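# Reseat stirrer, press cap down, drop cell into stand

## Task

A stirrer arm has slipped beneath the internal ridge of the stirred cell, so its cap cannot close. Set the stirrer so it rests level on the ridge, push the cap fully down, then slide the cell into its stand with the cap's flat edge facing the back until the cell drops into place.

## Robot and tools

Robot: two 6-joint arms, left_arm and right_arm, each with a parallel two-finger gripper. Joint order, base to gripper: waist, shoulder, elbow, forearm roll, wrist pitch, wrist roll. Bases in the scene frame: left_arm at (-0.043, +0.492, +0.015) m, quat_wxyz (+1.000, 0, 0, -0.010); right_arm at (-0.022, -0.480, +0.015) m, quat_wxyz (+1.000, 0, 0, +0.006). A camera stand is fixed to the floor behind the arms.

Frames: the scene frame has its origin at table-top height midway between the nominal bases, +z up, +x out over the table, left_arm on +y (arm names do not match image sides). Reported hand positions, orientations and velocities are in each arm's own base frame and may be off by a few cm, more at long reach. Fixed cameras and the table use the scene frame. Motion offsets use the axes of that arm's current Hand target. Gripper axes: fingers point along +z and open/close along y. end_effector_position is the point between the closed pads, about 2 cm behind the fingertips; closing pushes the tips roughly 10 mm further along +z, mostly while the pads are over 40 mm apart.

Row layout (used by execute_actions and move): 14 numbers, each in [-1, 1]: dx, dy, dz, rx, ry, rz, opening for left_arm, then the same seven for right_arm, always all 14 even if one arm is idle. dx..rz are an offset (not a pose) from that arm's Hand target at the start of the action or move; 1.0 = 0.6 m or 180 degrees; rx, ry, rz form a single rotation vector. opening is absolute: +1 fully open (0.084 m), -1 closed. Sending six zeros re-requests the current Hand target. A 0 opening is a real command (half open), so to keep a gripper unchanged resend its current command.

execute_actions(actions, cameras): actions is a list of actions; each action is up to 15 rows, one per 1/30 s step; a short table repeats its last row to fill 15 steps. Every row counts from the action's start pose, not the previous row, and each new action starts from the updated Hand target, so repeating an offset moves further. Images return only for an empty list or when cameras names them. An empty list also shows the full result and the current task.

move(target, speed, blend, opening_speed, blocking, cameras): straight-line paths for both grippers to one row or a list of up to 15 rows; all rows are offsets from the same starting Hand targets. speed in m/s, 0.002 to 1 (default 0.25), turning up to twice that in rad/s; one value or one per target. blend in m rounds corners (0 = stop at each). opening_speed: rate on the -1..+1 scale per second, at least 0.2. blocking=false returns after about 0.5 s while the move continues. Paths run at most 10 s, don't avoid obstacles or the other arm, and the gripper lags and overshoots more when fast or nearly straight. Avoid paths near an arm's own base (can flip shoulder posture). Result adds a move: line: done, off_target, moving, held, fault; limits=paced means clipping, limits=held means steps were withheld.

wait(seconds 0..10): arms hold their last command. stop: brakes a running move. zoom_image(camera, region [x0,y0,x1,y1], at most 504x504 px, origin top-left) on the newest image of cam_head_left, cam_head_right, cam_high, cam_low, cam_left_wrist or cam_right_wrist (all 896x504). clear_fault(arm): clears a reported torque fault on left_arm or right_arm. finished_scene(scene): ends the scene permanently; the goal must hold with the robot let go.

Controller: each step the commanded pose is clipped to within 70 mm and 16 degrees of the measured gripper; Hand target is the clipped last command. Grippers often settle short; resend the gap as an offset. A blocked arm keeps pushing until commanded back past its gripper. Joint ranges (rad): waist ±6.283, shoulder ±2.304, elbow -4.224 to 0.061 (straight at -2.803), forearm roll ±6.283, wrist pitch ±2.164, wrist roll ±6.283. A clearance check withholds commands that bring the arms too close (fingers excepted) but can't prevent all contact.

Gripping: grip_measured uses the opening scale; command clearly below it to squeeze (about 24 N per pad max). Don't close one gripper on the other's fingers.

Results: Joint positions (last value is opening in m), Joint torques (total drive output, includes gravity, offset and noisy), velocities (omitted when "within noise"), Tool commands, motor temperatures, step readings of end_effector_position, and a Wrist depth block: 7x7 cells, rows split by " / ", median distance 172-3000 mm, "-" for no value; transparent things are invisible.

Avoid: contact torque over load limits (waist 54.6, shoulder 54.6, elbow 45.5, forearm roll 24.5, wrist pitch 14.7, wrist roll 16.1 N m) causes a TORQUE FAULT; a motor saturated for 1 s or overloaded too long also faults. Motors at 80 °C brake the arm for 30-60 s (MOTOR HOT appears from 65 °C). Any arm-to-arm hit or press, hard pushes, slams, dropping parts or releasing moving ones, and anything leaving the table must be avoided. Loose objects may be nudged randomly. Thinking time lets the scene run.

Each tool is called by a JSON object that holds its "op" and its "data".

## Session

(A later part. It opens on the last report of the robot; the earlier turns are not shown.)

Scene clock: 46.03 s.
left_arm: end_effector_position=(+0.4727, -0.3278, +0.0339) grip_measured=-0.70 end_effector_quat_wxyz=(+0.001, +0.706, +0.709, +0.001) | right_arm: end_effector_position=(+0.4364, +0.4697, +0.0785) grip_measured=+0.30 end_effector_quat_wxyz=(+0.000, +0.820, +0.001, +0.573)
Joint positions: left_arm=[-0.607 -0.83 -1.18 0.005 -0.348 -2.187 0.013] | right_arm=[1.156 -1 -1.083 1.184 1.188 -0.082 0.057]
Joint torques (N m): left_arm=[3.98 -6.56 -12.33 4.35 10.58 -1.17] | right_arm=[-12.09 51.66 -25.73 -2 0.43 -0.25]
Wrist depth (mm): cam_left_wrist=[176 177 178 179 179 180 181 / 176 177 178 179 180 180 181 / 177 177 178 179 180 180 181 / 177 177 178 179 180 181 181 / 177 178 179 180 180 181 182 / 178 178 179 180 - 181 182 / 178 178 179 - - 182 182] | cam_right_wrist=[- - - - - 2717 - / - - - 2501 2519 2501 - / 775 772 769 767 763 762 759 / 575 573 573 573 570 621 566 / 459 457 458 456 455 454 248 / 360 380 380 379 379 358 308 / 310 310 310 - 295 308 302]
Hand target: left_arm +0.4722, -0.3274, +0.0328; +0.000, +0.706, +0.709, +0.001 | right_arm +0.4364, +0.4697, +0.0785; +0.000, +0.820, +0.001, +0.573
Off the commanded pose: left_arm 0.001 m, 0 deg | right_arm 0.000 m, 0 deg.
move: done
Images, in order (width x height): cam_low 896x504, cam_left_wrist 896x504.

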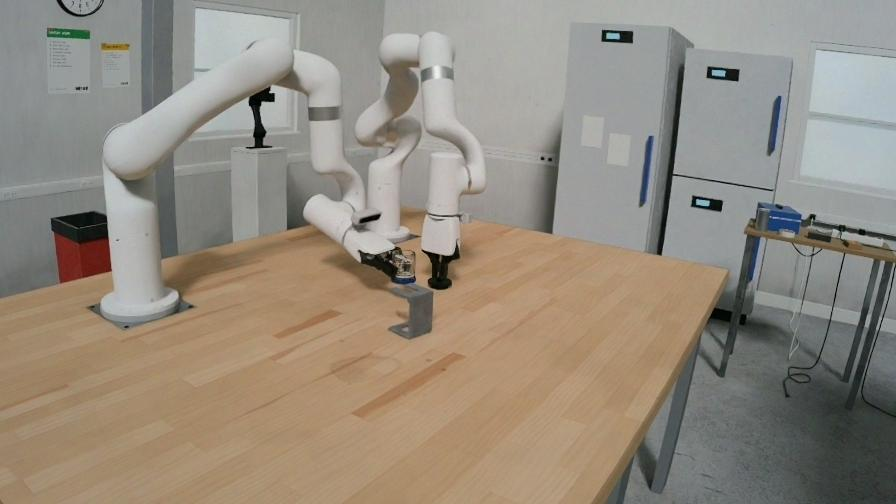

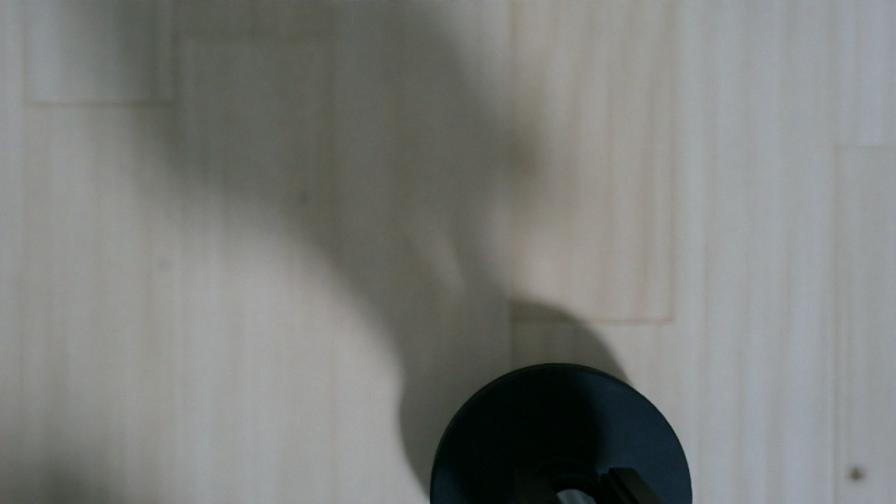

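{"op": "move", "data": {"target": [[0,0,0,0,0,0,-0.3,0,0,0,0,0,0,-0.2],[0,0,-0.39,0,0,0,-0.3,0,0,0,0,0,0,-0.2],[-0.35,0.045,-0.395,0,0,0,-0.3,0,0,0,0,0,0,-0.2]], "opening_speed": 1, "cameras": ["cam_left_wrist","cam_low"]}}

Scene clock: 50.47 s.
left_arm: end_effector_position=(+0.4998, -0.5376, +0.2696) grip_measured=-0.32 end_effector_quat_wxyz=(+0.000, +0.706, +0.709, +0.001) | right_arm: end_effector_position=(+0.4364, +0.4697, +0.0785) grip_measured=+0.30 end_effector_quat_wxyz=(+0.000, +0.820, +0.001, +0.573)
Joint positions: left_arm=[-0.822 -0.857 -1.854 0.002 -0.997 -2.399 0.03] | right_arm=[1.156 -1 -1.083 1.184 1.188 -0.082 0.057]
Joint torques (N m): left_arm=[-6.23 26.18 -33.67 4.67 -3.15 -1.1] | right_arm=[-11.23 47.83 -25.71 -1.47 0.4 -0.29]
Wrist depth (mm): cam_left_wrist=[408 410 412 395 414 416 418 / 408 410 412 414 416 417 420 / 408 270 297 414 414 418 419 / 246 261 294 347 416 418 419 / 242 261 293 347 415 418 420 / 253 266 297 415 417 418 420 / 411 412 415 415 417 413 420] | cam_right_wrist=[- - - - 2999 2717 - / - - - 2501 2474 2474 - / 774 770 770 767 763 758 758 / 575 574 574 571 571 622 566 / 458 458 457 455 455 453 247 / 360 379 379 379 378 357 309 / 311 310 310 - 295 308 302]
Hand target: left_arm +0.4998, -0.5376, +0.2696; +0.000, +0.706, +0.709, +0.001 | right_arm +0.4364, +0.4697, +0.0785; +0.000, +0.820, +0.001, +0.573
Off the commanded pose: left_arm 0.000 m, 0 deg | right_arm 0.000 m, 0 deg.
move: done
Images, in order (width x height): cam_low 896x504, cam_left_wrist 896x504.

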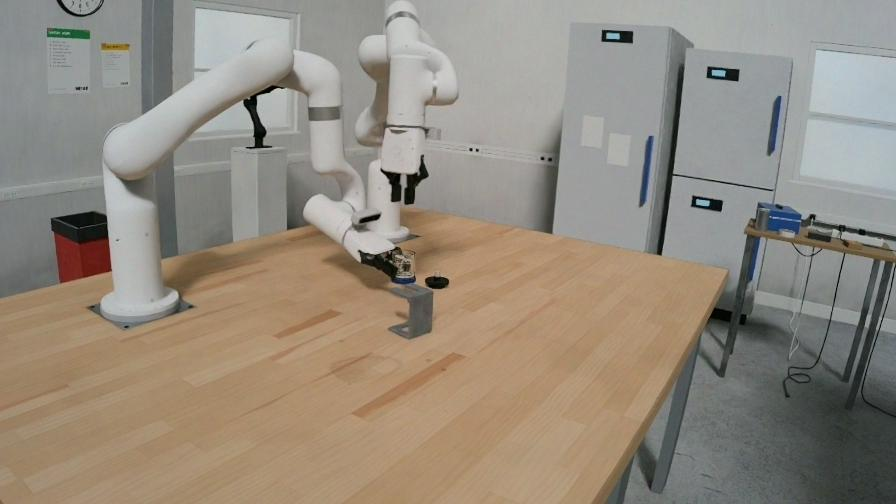

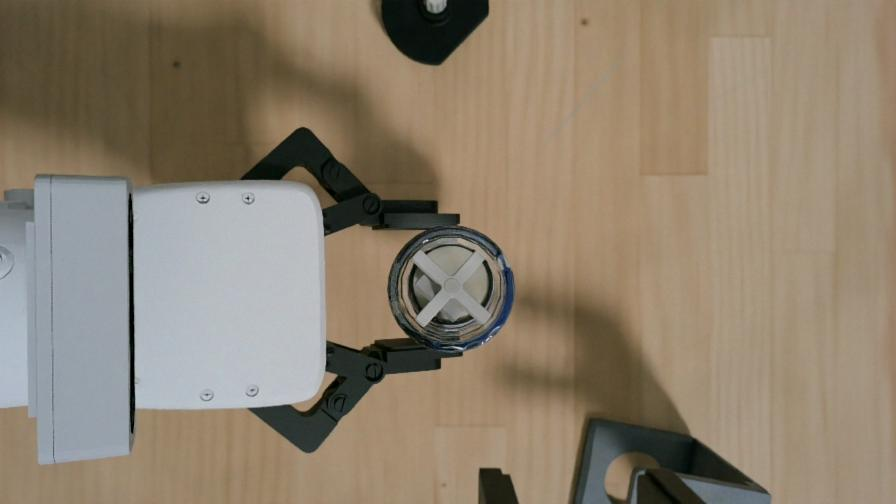

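{"op": "zoom_image", "data": {"camera": "cam_left_wrist", "region": [370, 205, 530, 365]}}

{"op": "zoom_image", "data": {"camera": "cam_low", "region": [375, 235, 425, 295]}}

Scaled by 3.150.

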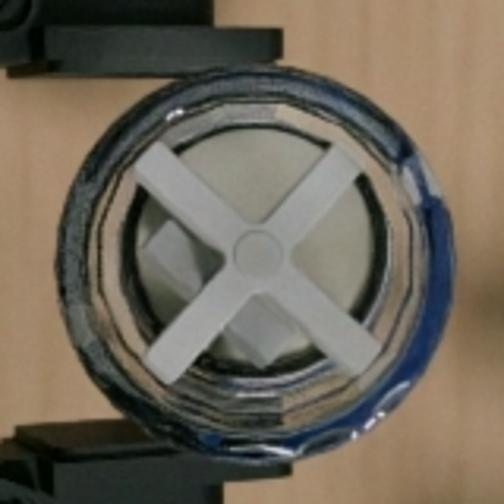

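Scaled by 8.400.

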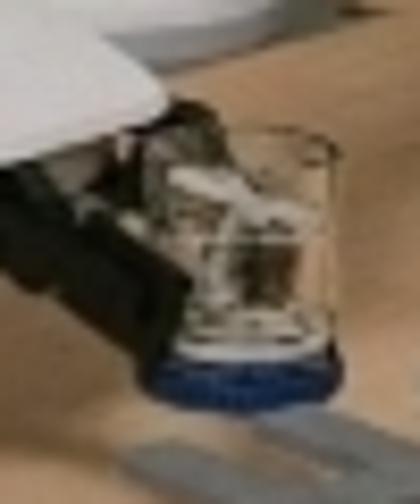

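{"op": "move", "data": {"target": [[0.396,-0.1,0,0,0,0,-0.3,0,0,0,0,0,0,-0.2],[0.396,-0.1,0.0,-0.568,0,0.81,-0.3,0,0,0,0,0,0,-0.2],[0.296,-0.1,0.26,-0.568,0,0.81,-0.3,0,0,0,0,0,0,-0.2]], "blend": 0.02, "cameras": ["cam_left_wrist","cam_low"]}}

{"op": "zoom_image", "data": {"camera": "cam_left_wrist", "region": [300, 200, 700, 500]}}

Scene clock: 63.90 s.
left_arm: end_effector_position=(+0.4392, -0.3601, +0.1138) grip_measured=-0.32 end_effector_quat_wxyz=(+0.404, +0.592, -0.566, +0.407) | right_arm: end_effector_position=(+0.4364, +0.4697, +0.0785) grip_measured=+0.30 end_effector_quat_wxyz=(+0.000, +0.820, +0.001, +0.573)
Joint positions: left_arm=[-0.292 -0.854 -0.874 1.261 1.215 -0.04 0.03] | right_arm=[1.156 -1 -1.083 1.184 1.188 -0.082 0.057]
Joint torques (N m): left_arm=[-5.23 20.37 -19.8 -3.31 5.6 0.43] | right_arm=[-11.1 47.24 -25.39 -1.72 0.46 -0.28]
Wrist depth (mm): cam_left_wrist=[- - - - - - 636 / - - - - - - 655 / 865 972 1001 940 1063 1100 238 / 652 391 670 685 288 255 225 / 519 430 534 291 271 216 209 / 412 405 421 272 226 210 217 / 355 346 362 249 226 220 376] | cam_right_wrist=[- - - - 2973 2760 - / - - - 2483 2501 2465 - / 776 771 769 765 764 760 760 / 575 574 573 573 572 622 566 / 458 457 456 455 455 453 247 / 360 380 379 380 379 358 309 / 311 310 310 - 296 308 302]
Hand target: left_arm +0.4392, -0.3601, +0.1137; +0.404, +0.592, -0.566, +0.407 | right_arm +0.4364, +0.4697, +0.0785; +0.000, +0.820, +0.001, +0.573
Off the commanded pose: left_arm 0.000 m, 0 deg | right_arm 0.000 m, 0 deg.
move: done
Images, in order (width x height): cam_low 896x504, cam_left_wrist 896x504.

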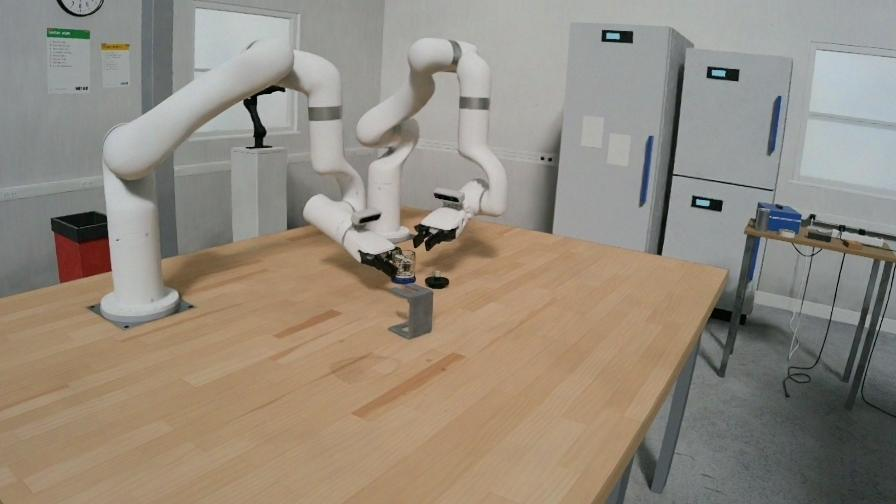

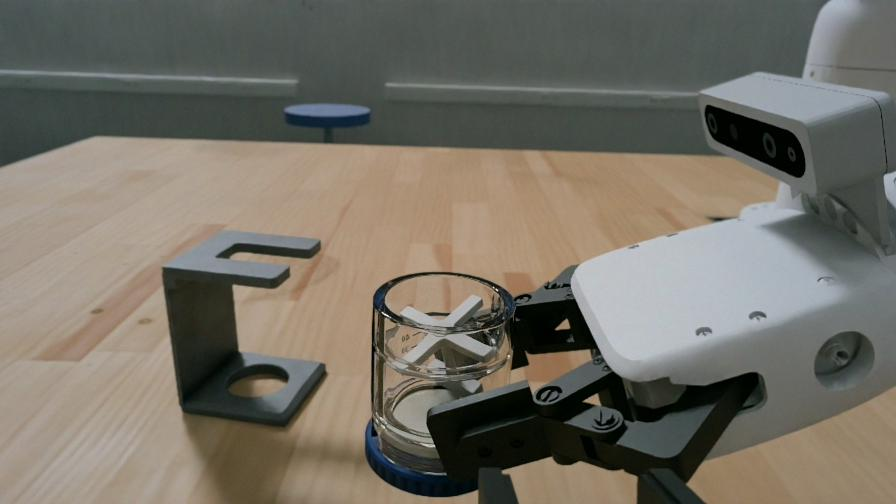

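Scaled by 1.260.

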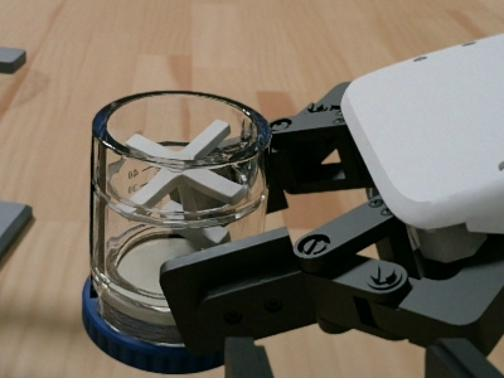

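{"op": "zoom_image", "data": {"camera": "cam_left_wrist", "region": [360, 265, 525, 410]}}

Scaled by 3.055.

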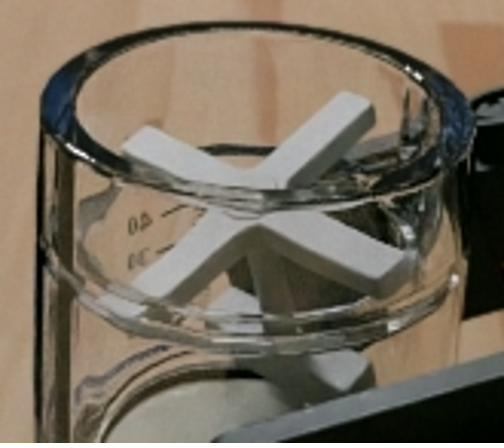

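{"op": "move", "data": {"target": [[0.218,0.003,-0.132,0,0,0,-0.76,0,0,0,0,0,0,-0.2],[0.35,-0.052,0.126,-0.5875,-0.11,0.497,-0.76,0,0,0,0,0,0,-0.2],[0.162,-0.056,0.194,-0.5875,-0.11,0.497,-0.76,0,0,0,0,0,0,-0.2]], "blend": 0.02, "cameras": ["cam_left_wrist","cam_low","cam_right_wrist"]}}

Scene clock: 76.40 s.
left_arm: end_effector_position=(+0.4782, -0.5016, +0.1646) grip_measured=-0.78 end_effector_quat_wxyz=(-0.239, +0.370, +0.892, +0.098) | right_arm: end_effector_position=(+0.4364, +0.4697, +0.0785) grip_measured=+0.30 end_effector_quat_wxyz=(+0.000, +0.820, +0.001, +0.573)
Joint positions: left_arm=[-0.805 -1.285 -2.3 3.131 1.538 -0.015 0.01] | right_arm=[1.156 -1 -1.083 1.184 1.188 -0.082 0.057]
Joint torques (N m): left_arm=[1.63 28.57 -31.86 3.1 -0.05 0.58] | right_arm=[-12.25 49.63 -25.69 -1.7 0.42 -0.32]
Wrist depth (mm): cam_left_wrist=[180 198 467 468 470 473 473 / 178 183 427 431 432 434 435 / 180 191 208 397 404 407 401 / - 190 199 215 377 379 379 / 346 187 194 208 351 332 360 / 330 184 190 205 329 335 336 / 315 193 187 318 245 319 320] | cam_right_wrist=[- - - - - - - / - - - - - - - / 771 772 - - - 763 759 / 576 574 572 528 570 620 567 / 460 457 456 456 454 454 247 / 361 380 380 379 378 357 309 / 310 311 310 - 295 308 301]
Hand target: left_arm +0.4782, -0.5015, +0.1646; -0.239, +0.370, +0.892, +0.099 | right_arm +0.4364, +0.4697, +0.0785; +0.000, +0.820, +0.001, +0.573
Off the commanded pose: left_arm 0.000 m, 0 deg | right_arm 0.000 m, 0 deg.
move: done
Images, in order (width x height): cam_low 896x504, cam_left_wrist 896x504, cam_right_wrist 896x504.

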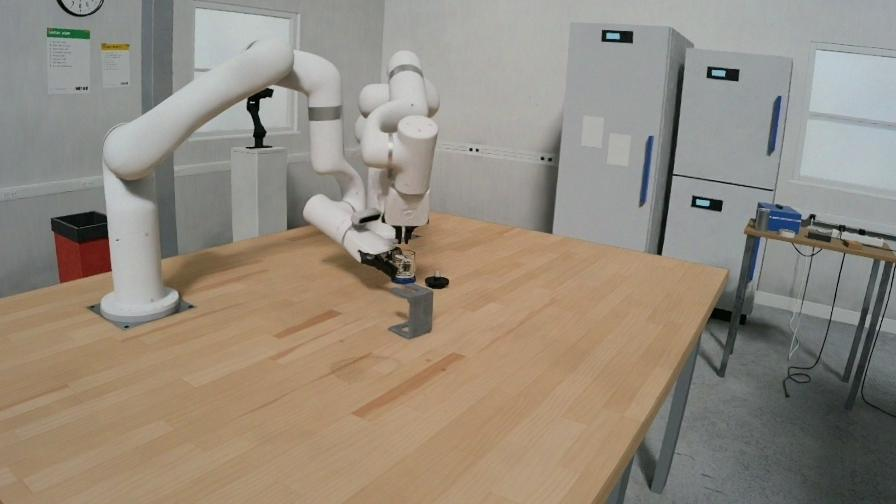

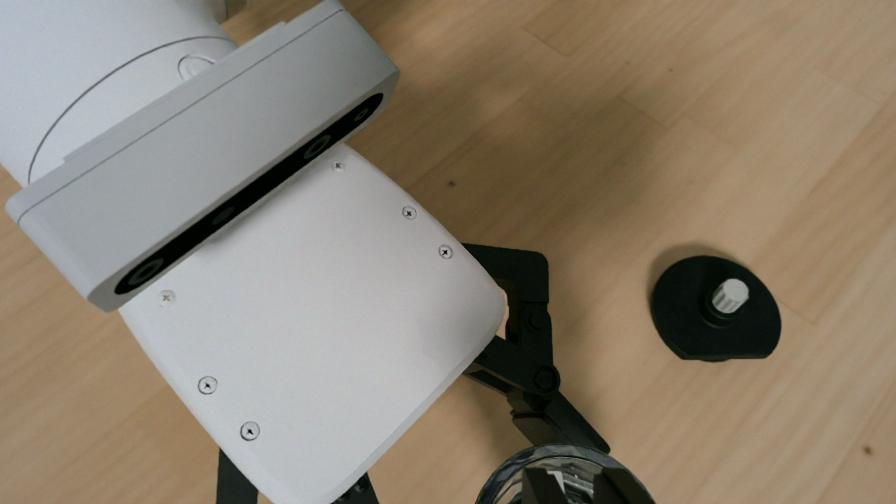

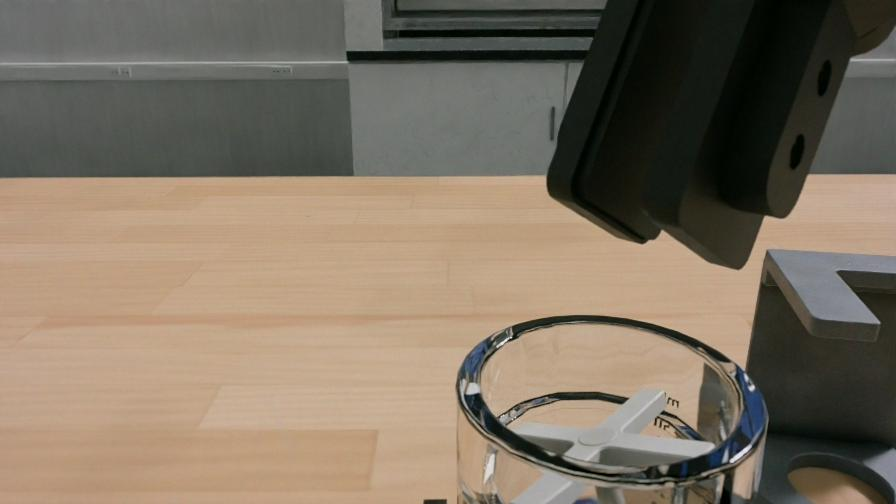

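{"op": "move", "data": {"target": [-0.016,0.011,0.039,0,0,0,-0.76,0,0,0,0,0,0,-0.2], "speed": 0.1, "cameras": ["cam_left_wrist","cam_right_wrist"]}}

{"op": "zoom_image", "data": {"camera": "cam_left_wrist", "region": [440, 380, 680, 504]}}

{"op": "zoom_image", "data": {"camera": "cam_right_wrist", "region": [420, 200, 820, 504]}}

Scene clock: 78.43 s.
left_arm: end_effector_position=(+0.4805, -0.4945, +0.1396) grip_measured=-0.78 end_effector_quat_wxyz=(-0.239, +0.370, +0.892, +0.098) | right_arm: end_effector_position=(+0.4364, +0.4697, +0.0785) grip_measured=+0.30 end_effector_quat_wxyz=(+0.000, +0.820, +0.001, +0.573)
Joint positions: left_arm=[-0.797 -1.299 -2.268 3.135 1.492 -0.008 0.01] | right_arm=[1.156 -1 -1.083 1.184 1.188 -0.082 0.057]
Joint torques (N m): left_arm=[5.01 29.89 -18.48 2.92 -1.97 0.71] | right_arm=[-13.07 48.38 -25.43 -1.54 0.34 -0.26]
Wrist depth (mm): cam_left_wrist=[- 215 430 432 435 435 438 / - 179 387 397 399 400 402 / - 175 184 368 374 376 378 / - - 178 191 347 327 348 / - - 176 188 324 310 326 / - - 176 302 304 309 311 / 290 - 288 294 216 295 296] | cam_right_wrist=[- - - - - - - / - - - - - - - / 775 771 - - - 764 760 / 575 574 - - - - 566 / 459 458 - - - - 247 / 360 380 359 378 357 357 308 / 311 310 310 - 296 308 302]
Hand target: left_arm +0.4805, -0.4945, +0.1396; -0.239, +0.370, +0.892, +0.099 | right_arm +0.4364, +0.4697, +0.0785; +0.000, +0.820, +0.001, +0.573
Off the commanded pose: left_arm 0.000 m, 0 deg | right_arm 0.000 m, 0 deg.
move: done
Images, in order (width x height): cam_left_wrist 896x504, cam_right_wrist 896x504.

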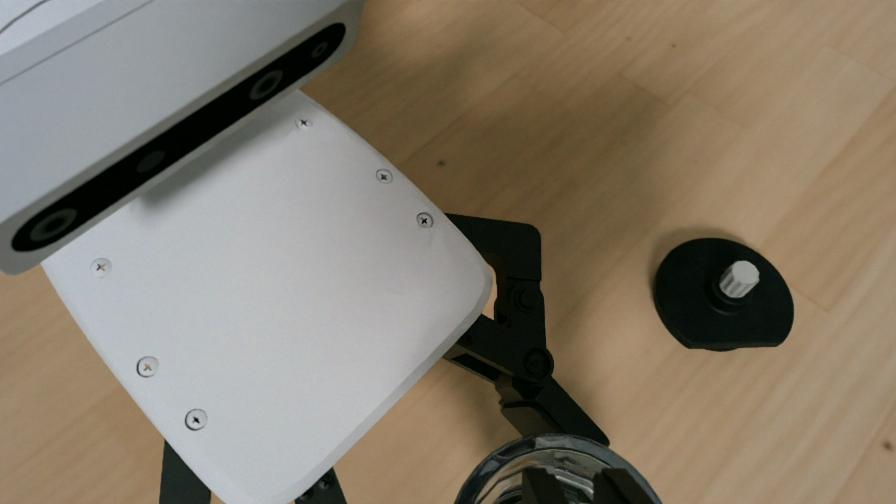

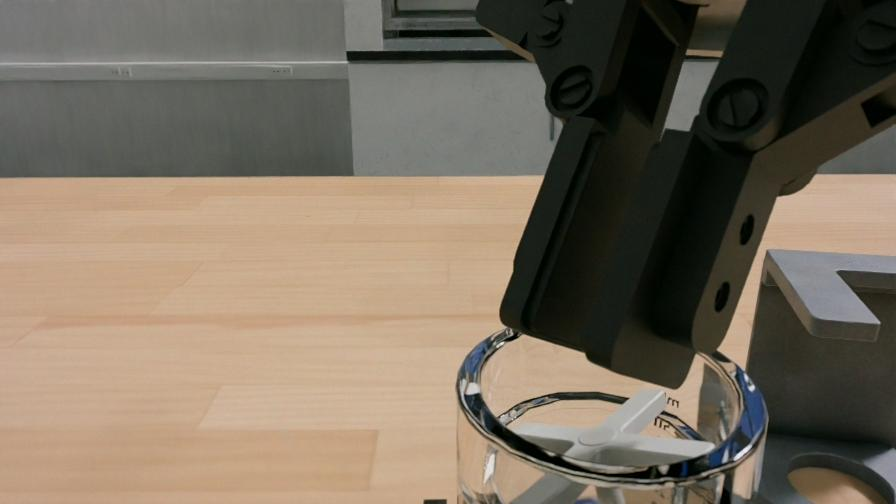

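Scaled by 2.100.

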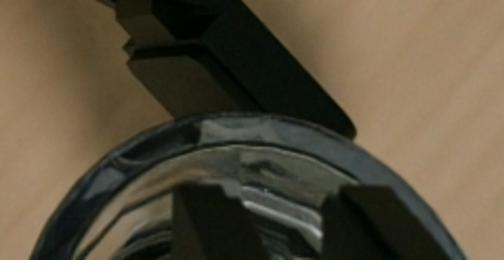

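Scaled by 1.260.

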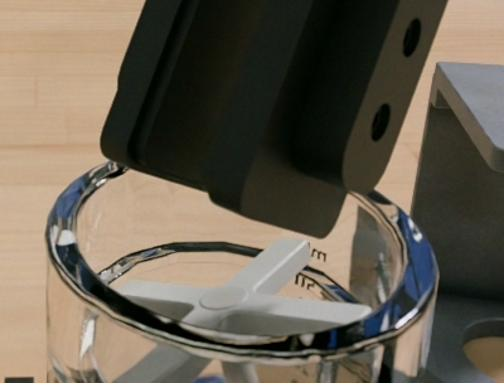

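{"op": "move", "data": {"target": [-0.0085,0,0.024,0,0,0,-0.76,0,0,0,0,0,0,-0.2], "speed": 0.06, "cameras": ["cam_left_wrist","cam_right_wrist"]}}

{"op": "zoom_image", "data": {"camera": "cam_left_wrist", "region": [440, 380, 680, 504]}}

{"op": "zoom_image", "data": {"camera": "cam_right_wrist", "region": [440, 300, 780, 504]}}

Scene clock: 79.80 s.
left_arm: end_effector_position=(+0.4786, -0.4926, +0.1249) grip_measured=-0.78 end_effector_quat_wxyz=(-0.239, +0.370, +0.892, +0.098) | right_arm: end_effector_position=(+0.4363, +0.4697, +0.0781) grip_measured=+0.29 end_effector_quat_wxyz=(+0.000, +0.820, +0.001, +0.572)
Joint positions: left_arm=[-0.797 -1.305 -2.246 3.135 1.464 -0.008 0.01] | right_arm=[1.156 -1.001 -1.083 1.184 1.187 -0.082 0.057]
Joint torques (N m): left_arm=[-1.01 13.93 -2.59 1.37 -4.59 0.55] | right_arm=[-12.48 79.59 -26.03 -1.54 6.15 -0.27]
Wrist depth (mm): cam_left_wrist=[- 400 401 411 415 415 408 / - - 183 379 379 380 383 / - - 175 349 349 358 359 / - - - 179 326 311 334 / - - - 181 309 299 310 / - - - 292 289 294 296 / - - 279 279 210 281 282] | cam_right_wrist=[- - - - - - - / - - - - - - - / 762 757 - - - - 672 / 568 566 - - - - 284 / 453 452 - - - - 289 / 357 376 - - - 354 309 / 308 307 308 - - 306 302]
Hand target: left_arm +0.4785, -0.4925, +0.1245; -0.239, +0.370, +0.892, +0.099 | right_arm +0.4364, +0.4697, +0.0785; +0.000, +0.820, +0.001, +0.573
Off the commanded pose: left_arm 0.000 m, 0 deg | right_arm 0.000 m, 0 deg.
move: done
Images, in order (width x height): cam_left_wrist 896x504, cam_right_wrist 896x504.

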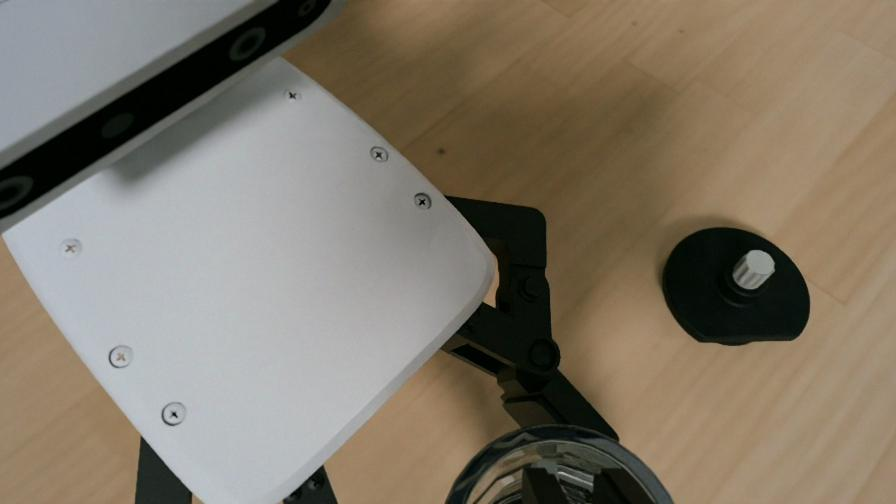

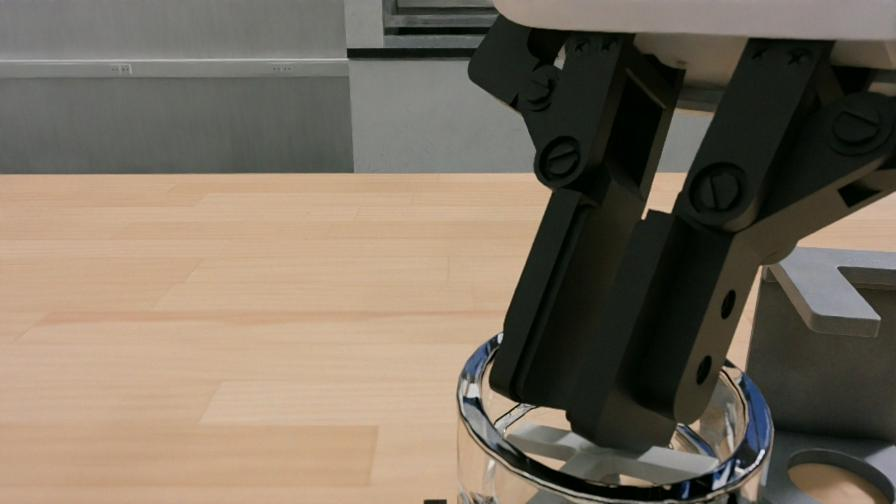

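Scaled by 2.100.

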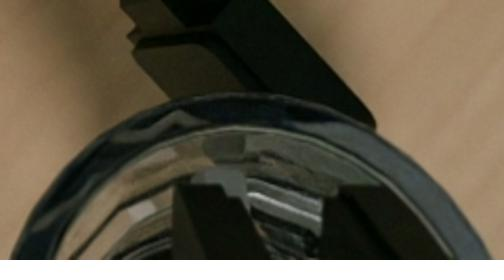

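Scaled by 1.482.

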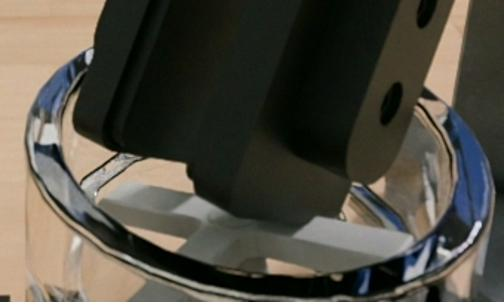

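{"op": "move", "data": {"target": [[0.042,0,-0.072,0,0,0,-0.76,0,0,0,0,0,0,-0.2],[0.047,-0.0047,-0.06,-0.0796,-0.1827,0.503,-0.72,0,0,0,0,0,0,-0.2],[0.022,-0.0047,-0.017,-0.0796,-0.1827,0.503,-0.72,0,0,0,0,0,0,-0.2]], "speed": 0.15, "blend": 0.01, "cameras": ["cam_left_wrist","cam_right_wrist"]}}

{"op": "zoom_image", "data": {"camera": "cam_left_wrist", "region": [440, 340, 740, 504]}}

{"op": "zoom_image", "data": {"camera": "cam_right_wrist", "region": [420, 200, 820, 504]}}

Scene clock: 89.23 s.
left_arm: end_effector_position=(+0.4720, -0.4899, +0.1399) grip_measured=-0.74 end_effector_quat_wxyz=(+0.040, +0.919, +0.380, -0.097) | right_arm: end_effector_position=(+0.4364, +0.4697, +0.0785) grip_measured=+0.30 end_effector_quat_wxyz=(+0.000, +0.820, +0.001, +0.573)
Joint positions: left_arm=[-0.729 -0.867 -1.545 2.817 0.717 1.878 0.011] | right_arm=[1.156 -1 -1.083 1.184 1.188 -0.082 0.057]
Joint torques (N m): left_arm=[-2.56 23.95 -31.05 -3.57 -3.15 0.69] | right_arm=[-12.93 47.65 -11.14 3.53 0.06 -0.01]
Wrist depth (mm): cam_left_wrist=[253 234 254 256 257 257 258 / 260 242 261 262 262 263 264 / 266 268 268 269 269 270 271 / 273 274 274 274 275 275 277 / 280 281 281 278 209 284 280 / 287 287 288 181 205 291 291 / 293 - 174 293 294 298 299] | cam_right_wrist=[- - - - - 2439 - / - - - - - 2492 - / 774 - - - - 761 762 / 576 576 - - - 621 567 / 458 458 - - - - 247 / 361 380 341 359 340 358 309 / 310 311 310 - 324 309 302]
Hand target: left_arm +0.4721, -0.4900, +0.1400; +0.040, +0.919, +0.380, -0.097 | right_arm +0.4364, +0.4697, +0.0785; +0.000, +0.820, +0.001, +0.573
Off the commanded pose: left_arm 0.000 m, 0 deg | right_arm 0.000 m, 0 deg.
move: done; blend cut to 0 m at target 2
Images, in order (width x height): cam_left_wrist 896x504, cam_right_wrist 896x504.

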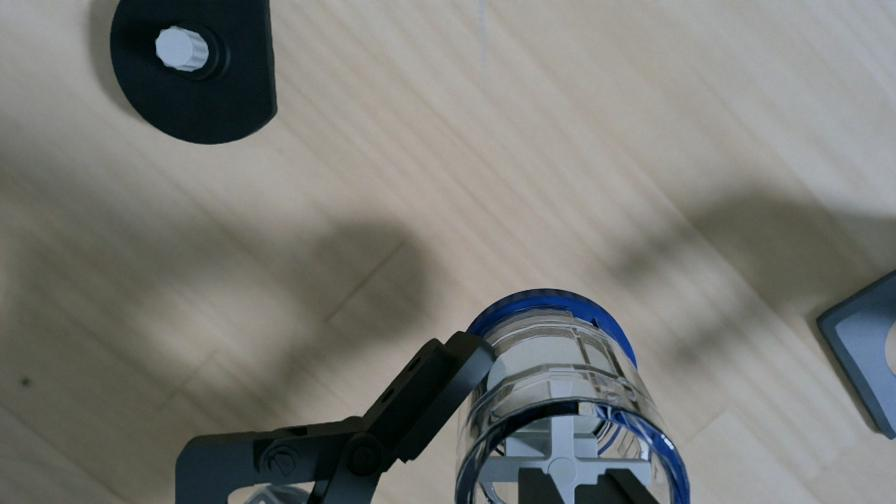

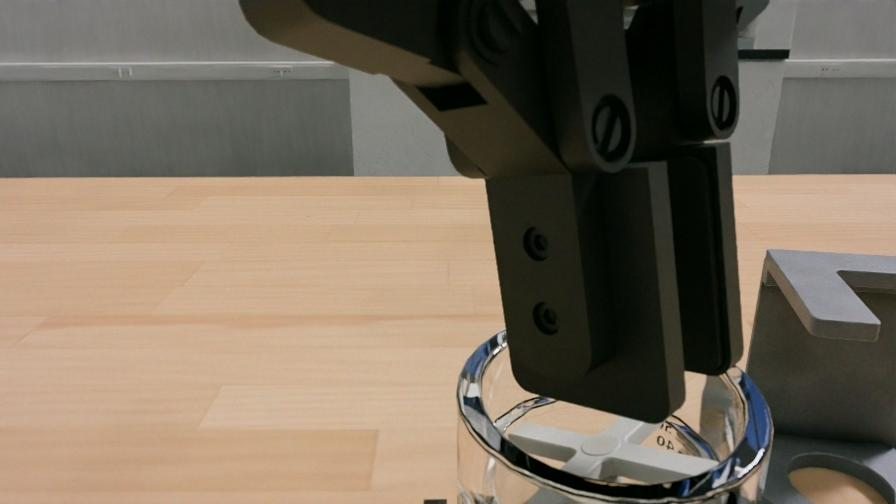

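Scaled by 1.680.

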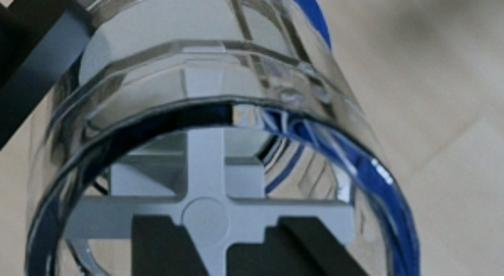

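Scaled by 1.260.

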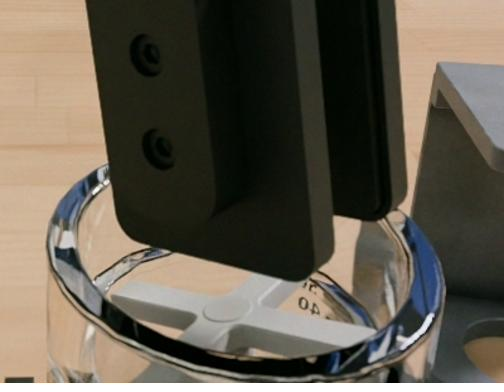

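{"op": "move", "data": {"target": [-0.0023,0.0033,0.0175,0,0.0667,0,-0.72,0,0,0,0,0,0,-0.2], "speed": 0.08, "cameras": ["cam_left_wrist","cam_right_wrist"]}}

{"op": "zoom_image", "data": {"camera": "cam_left_wrist", "region": [440, 340, 740, 504]}}

{"op": "zoom_image", "data": {"camera": "cam_right_wrist", "region": [420, 200, 820, 504]}}

Scene clock: 93.60 s.
left_arm: end_effector_position=(+0.4710, -0.4940, +0.1300) grip_measured=-0.74 end_effector_quat_wxyz=(+0.001, +0.924, +0.382, -0.001) | right_arm: end_effector_position=(+0.4364, +0.4697, +0.0785) grip_measured=+0.30 end_effector_quat_wxyz=(+0.000, +0.820, +0.001, +0.573)
Joint positions: left_arm=[-0.809 -0.875 -1.549 3.139 0.673 1.551 0.011] | right_arm=[1.156 -1 -1.083 1.184 1.188 -0.082 0.057]
Joint torques (N m): left_arm=[-5.99 25.07 -31.16 3.1 -0.63 -1.16] | right_arm=[-11.85 48.18 -11.1 3.63 0.08 0.02]
Wrist depth (mm): cam_left_wrist=[272 272 273 274 275 276 276 / 271 254 273 274 275 276 277 / 272 254 274 274 276 276 277 / 272 273 274 275 276 277 277 / 273 274 274 276 276 277 278 / 274 274 275 197 199 277 278 / 273 274 - 199 202 277 278] | cam_right_wrist=[- - - - - - - / - - - - - - - / 695 - 771 - - 761 760 / 576 576 - - - - 569 / 458 457 - - - - 247 / 361 379 - - - 340 309 / 311 310 309 - - 308 302]
Hand target: left_arm +0.4710, -0.4940, +0.1300; +0.001, +0.924, +0.382, -0.001 | right_arm +0.4364, +0.4697, +0.0785; +0.000, +0.820, +0.001, +0.573
Off the commanded pose: left_arm 0.000 m, 0 deg | right_arm 0.000 m, 0 deg.
move: done
Images, in order (width x height): cam_left_wrist 896x504, cam_right_wrist 896x504.

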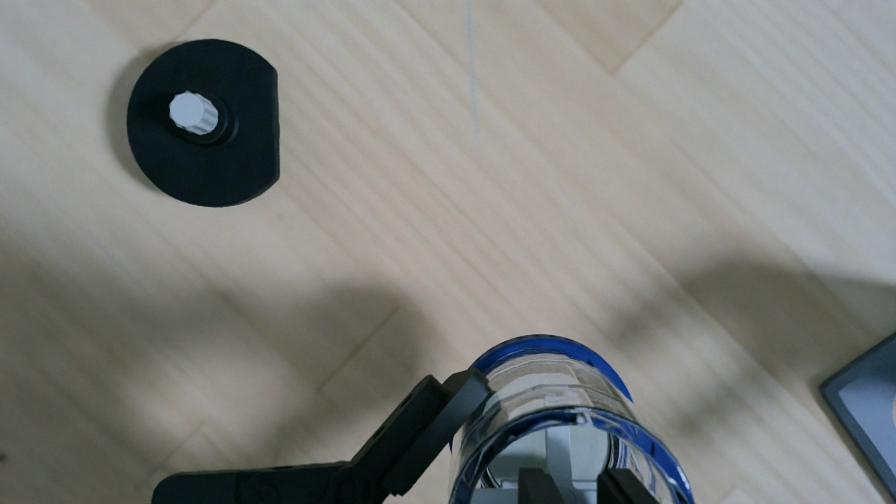

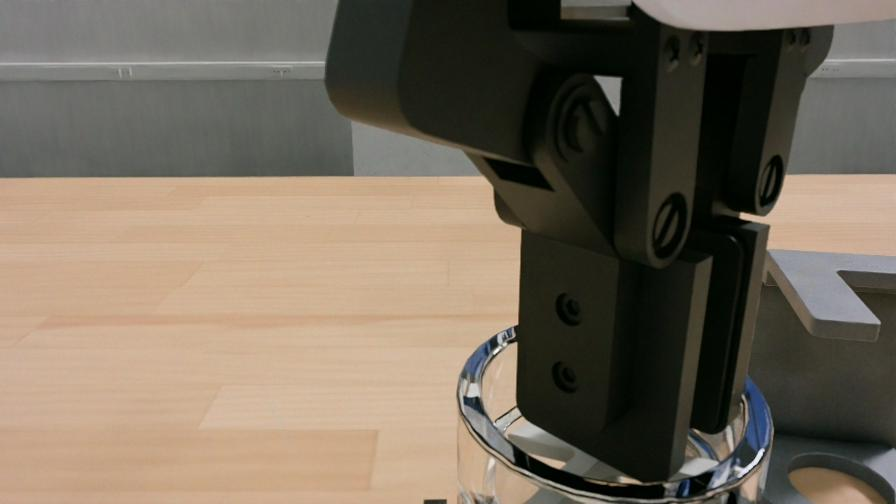

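Scaled by 1.680.

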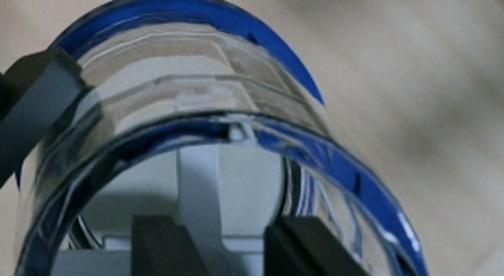

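Scaled by 1.260.

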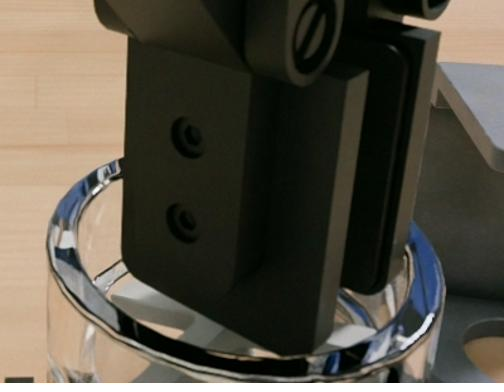

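{"op": "move", "data": {"target": [[0,0,-0.08,0,0,0,-0.72,0,0,0,0,0,0,-0.2],[0.14,-0.14,-0.2,0,0,0,-0.72,0,0,0,0,0,0,-0.2]], "blend": 0.02}}

{"op": "move", "data": {"target": [[0,0,0,0,0,0,-0.72,0.06,0,-0.01,0.0467,0.1375,0.129,-0.2],[0,0,0,0,0,0,-0.72,0.06,0,-0.01,0.06,0.177,0.166,-0.2]], "cameras": ["cam_right_wrist","cam_left_wrist"]}}

{"op": "zoom_image", "data": {"camera": "cam_right_wrist", "region": [420, 280, 820, 504]}}

Scene clock: 96.80 s.
left_arm: end_effector_position=(+0.4712, -0.3750, +0.2498) grip_measured=-0.74 end_effector_quat_wxyz=(+0.000, +0.924, +0.382, -0.001) | right_arm: end_effector_position=(+0.4364, +0.4697, +0.0785) grip_measured=+0.30 end_effector_quat_wxyz=(+0.000, +0.820, +0.001, +0.573)
Joint positions: left_arm=[-0.671 -0.537 -1.299 3.139 0.762 1.688 0.011] | right_arm=[1.156 -1 -1.083 1.184 1.188 -0.082 0.057]
Joint torques (N m): left_arm=[4.21 38.92 -17.87 -4.19 3.18 0.45] | right_arm=[-12.61 47.82 -10.97 3.51 0.03 0.06]
Wrist depth (mm): cam_left_wrist=[391 391 393 393 394 396 397 / 391 391 392 395 394 396 397 / 391 393 393 394 396 395 397 / 392 391 393 394 397 397 399 / 393 393 393 376 397 397 399 / 393 394 396 395 396 397 399 / 392 394 393 397 397 399 399] | cam_right_wrist=[- - - 2986 2973 2738 - / - - - 2465 2483 2519 - / 778 773 771 767 765 761 757 / 575 576 576 574 572 622 567 / 460 457 458 457 456 455 247 / 361 380 379 379 378 357 308 / 311 310 310 - 324 308 302]
Hand target: left_arm +0.4712, -0.3750, +0.2498; +0.001, +0.924, +0.382, -0.001 | right_arm +0.4364, +0.4697, +0.0785; +0.000, +0.820, +0.001, +0.573
Off the commanded pose: left_arm 0.000 m, 0 deg | right_arm 0.000 m, 0 deg.
move: done

Scene clock: 99.23 s.
left_arm: end_effector_position=(+0.4712, -0.3750, +0.2498) grip_measured=-0.74 end_effector_quat_wxyz=(+0.001, +0.924, +0.382, -0.001) | right_arm: end_effector_position=(+0.4431, +0.4697, +0.1144) grip_measured=+0.30 end_effector_quat_wxyz=(-0.221, +0.602, -0.155, +0.751)
Joint positions: left_arm=[-0.671 -0.537 -1.299 3.139 0.762 1.688 0.011] | right_arm=[1.153 -1.243 -1.21 1.125 1.814 0.569 0.057]
Joint torques (N m): left_arm=[5.17 38.82 -18.06 -3.53 3.2 0.57] | right_arm=[-15.08 49.72 -23.72 3.51 2.57 0.71]
Wrist depth (mm): cam_left_wrist=[391 391 392 394 393 395 397 / 391 392 391 395 395 395 399 / 390 391 394 394 396 397 399 / 392 394 394 395 397 398 399 / 391 393 394 376 397 396 400 / 391 393 395 395 396 398 399 / 392 393 395 396 396 397 400] | cam_right_wrist=[2465 2899 - 2738 2654 - - / 2717 - 2749 2696 2624 2717 - / - - - 2654 - - 2624 / - - - - - - 2397 / - - - - - 2405 2372 / - - - - 2439 2397 263 / - - - - 2372 697 491]
Hand target: left_arm +0.4712, -0.3750, +0.2498; +0.001, +0.924, +0.382, -0.001 | right_arm +0.4431, +0.4697, +0.1144; -0.221, +0.602, -0.155, +0.751
Off the commanded pose: left_arm 0.000 m, 0 deg | right_arm 0.000 m, 0 deg.
move: done
Images, in order (width x height): cam_left_wrist 896x504, cam_right_wrist 896x504.

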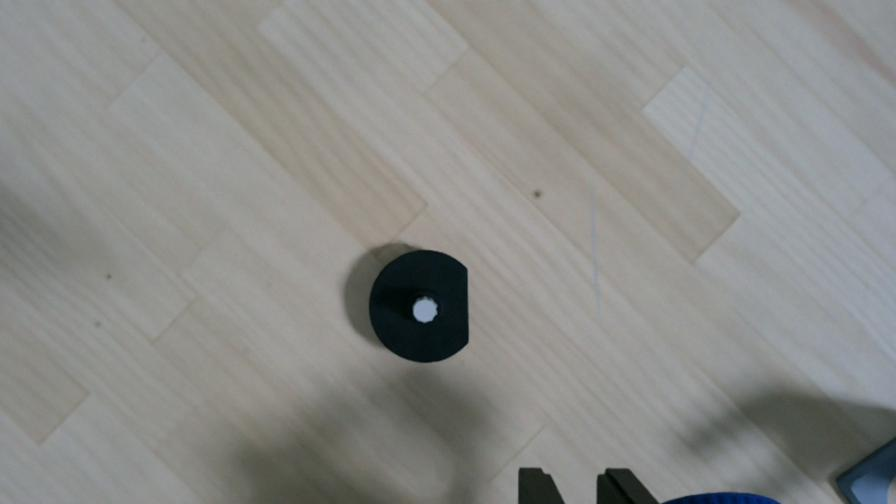

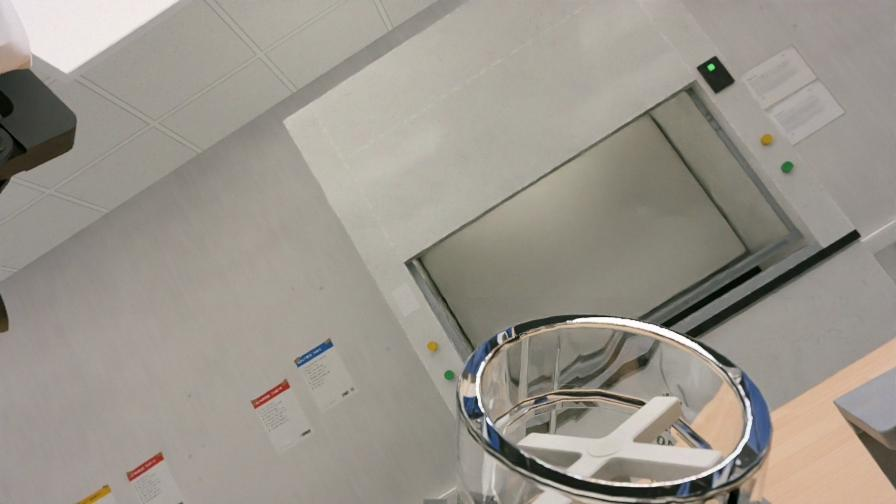

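Scaled by 1.260.

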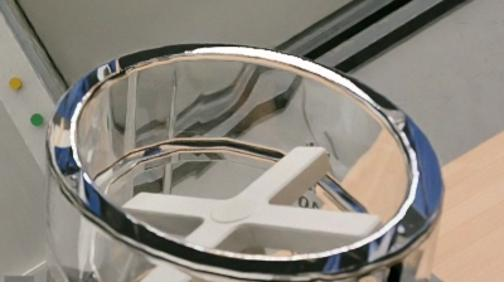

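{"op": "move", "data": {"target": [0,0,0,0,0,0,-0.72,0,0,0,-0.06,-0.177,-0.166,-0.2], "speed": 0.6, "cameras": ["cam_right_wrist"]}}

{"op": "zoom_image", "data": {"camera": "cam_right_wrist", "region": [420, 280, 820, 504]}}

Scene clock: 100.97 s.
left_arm: end_effector_position=(+0.4712, -0.3750, +0.2498) grip_measured=-0.74 end_effector_quat_wxyz=(+0.001, +0.924, +0.382, -0.001) | right_arm: end_effector_position=(+0.4431, +0.4697, +0.1143) grip_measured=+0.30 end_effector_quat_wxyz=(+0.000, +0.820, +0.001, +0.573)
Joint positions: left_arm=[-0.671 -0.537 -1.299 3.139 0.762 1.688 0.011] | right_arm=[1.144 -0.919 -1.053 1.191 1.167 -0.133 0.057]
Joint torques (N m): left_arm=[5.06 39.52 -18.51 -3.81 3.21 0.63] | right_arm=[-14.86 72.67 -28.27 3.83 0.05 -0.66]
Wrist depth (mm): cam_left_wrist=[388 392 393 393 395 396 397 / 391 391 393 393 395 396 399 / 390 393 392 394 395 396 398 / 391 391 393 395 395 397 400 / 392 392 395 375 396 398 399 / 392 393 394 396 397 397 399 / 392 393 395 396 397 398 400] | cam_right_wrist=[- - - 2439 2439 2389 - / - - - 2474 2448 2474 - / - - - 2528 2556 2566 - / 681 679 677 677 673 670 669 / 541 538 540 537 537 535 534 / 448 426 448 447 447 422 275 / 366 366 365 364 349 348 313]
Hand target: left_arm +0.4712, -0.3750, +0.2498; +0.001, +0.924, +0.382, -0.001 | right_arm +0.4431, +0.4697, +0.1144; +0.000, +0.820, +0.001, +0.573
Off the commanded pose: left_arm 0.000 m, 0 deg | right_arm 0.000 m, 0 deg.
move: done
Images, in order (width x height): cam_right_wrist 896x504.

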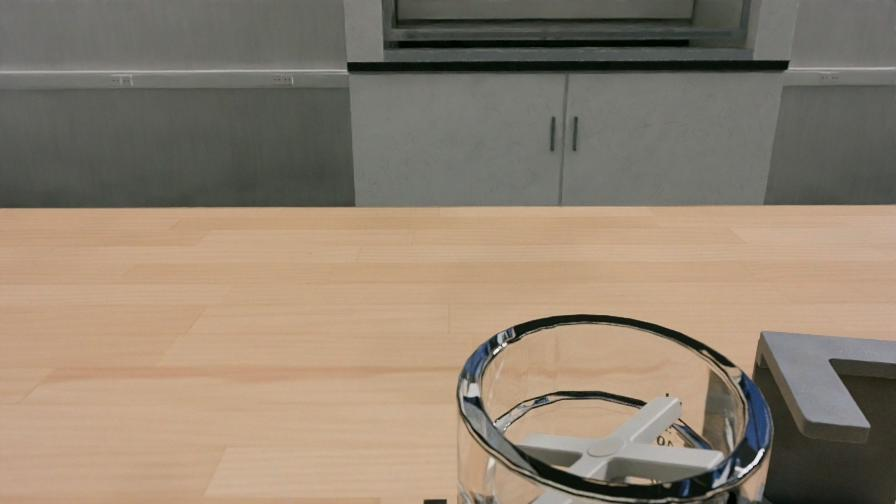

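Scaled by 1.260.

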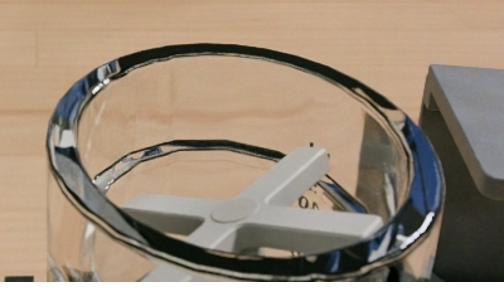

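{"op": "move", "data": {"target": [[-0.02,-0.055,0.03,-0.44,0.1845,0.623,-0.72,0,0,0,0,0,0,-0.2],[-0.02,-0.055,0.167,-0.44,0.1845,0.623,-0.72,0,0,0,0,0,0,-0.2]], "speed": 0.5, "blend": 0.02, "cameras": ["cam_left_wrist"]}}

{"op": "zoom_image", "data": {"camera": "cam_left_wrist", "region": [350, 250, 540, 410]}}

Scene clock: 104.93 s.
left_arm: end_effector_position=(+0.4393, -0.3602, +0.1497) grip_measured=-0.74 end_effector_quat_wxyz=(+0.405, +0.593, -0.565, +0.407) | right_arm: end_effector_position=(+0.4431, +0.4697, +0.1144) grip_measured=+0.30 end_effector_quat_wxyz=(+0.000, +0.820, +0.001, +0.573)
Joint positions: left_arm=[-0.293 -0.763 -0.841 4.42 -1.2 3.041 0.011] | right_arm=[1.144 -0.919 -1.053 1.191 1.167 -0.133 0.057]
Joint torques (N m): left_arm=[-3.49 18.24 -20.26 -3.3 -5.71 0.47] | right_arm=[-14.48 71.3 -27.83 3.35 0.17 -0.69]
Wrist depth (mm): cam_left_wrist=[- - - - - - 656 / - - - - - - 657 / 1081 1103 1119 1050 1203 1239 240 / 733 746 762 775 276 247 220 / 587 407 567 293 241 211 209 / 472 447 504 231 223 210 220 / 391 402 396 252 226 391 415] | cam_right_wrist=[- - - 2422 2422 2422 - / - - - 2448 2448 2448 - / - - - 2528 2519 2538 - / 676 676 677 673 673 672 670 / 541 539 538 536 537 536 537 / 449 424 447 447 447 422 275 / 366 366 365 364 349 348 314]
Hand target: left_arm +0.4393, -0.3602, +0.1496; +0.405, +0.593, -0.565, +0.407 | right_arm +0.4431, +0.4697, +0.1144; +0.000, +0.820, +0.001, +0.573
Off the commanded pose: left_arm 0.000 m, 0 deg | right_arm 0.000 m, 0 deg.
move: done
Images, in order (width x height): cam_left_wrist 896x504.

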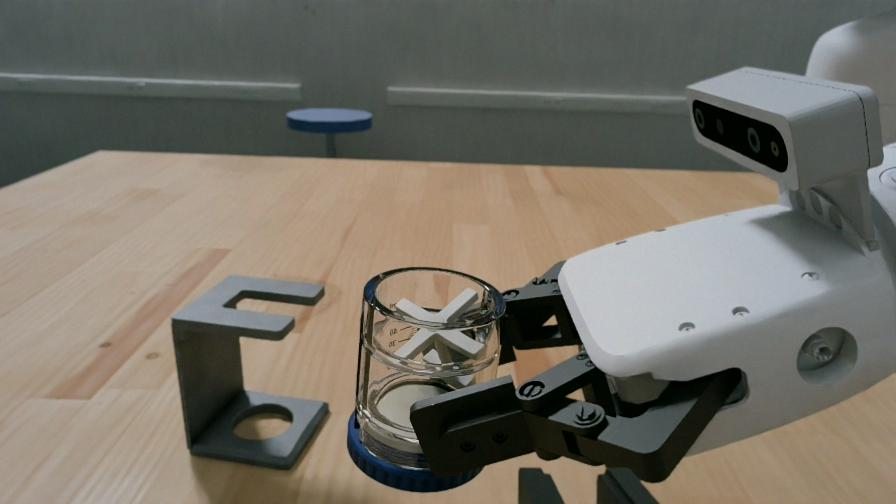

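Scaled by 2.653.

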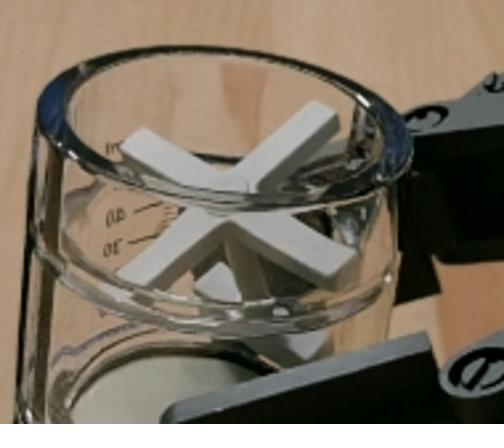

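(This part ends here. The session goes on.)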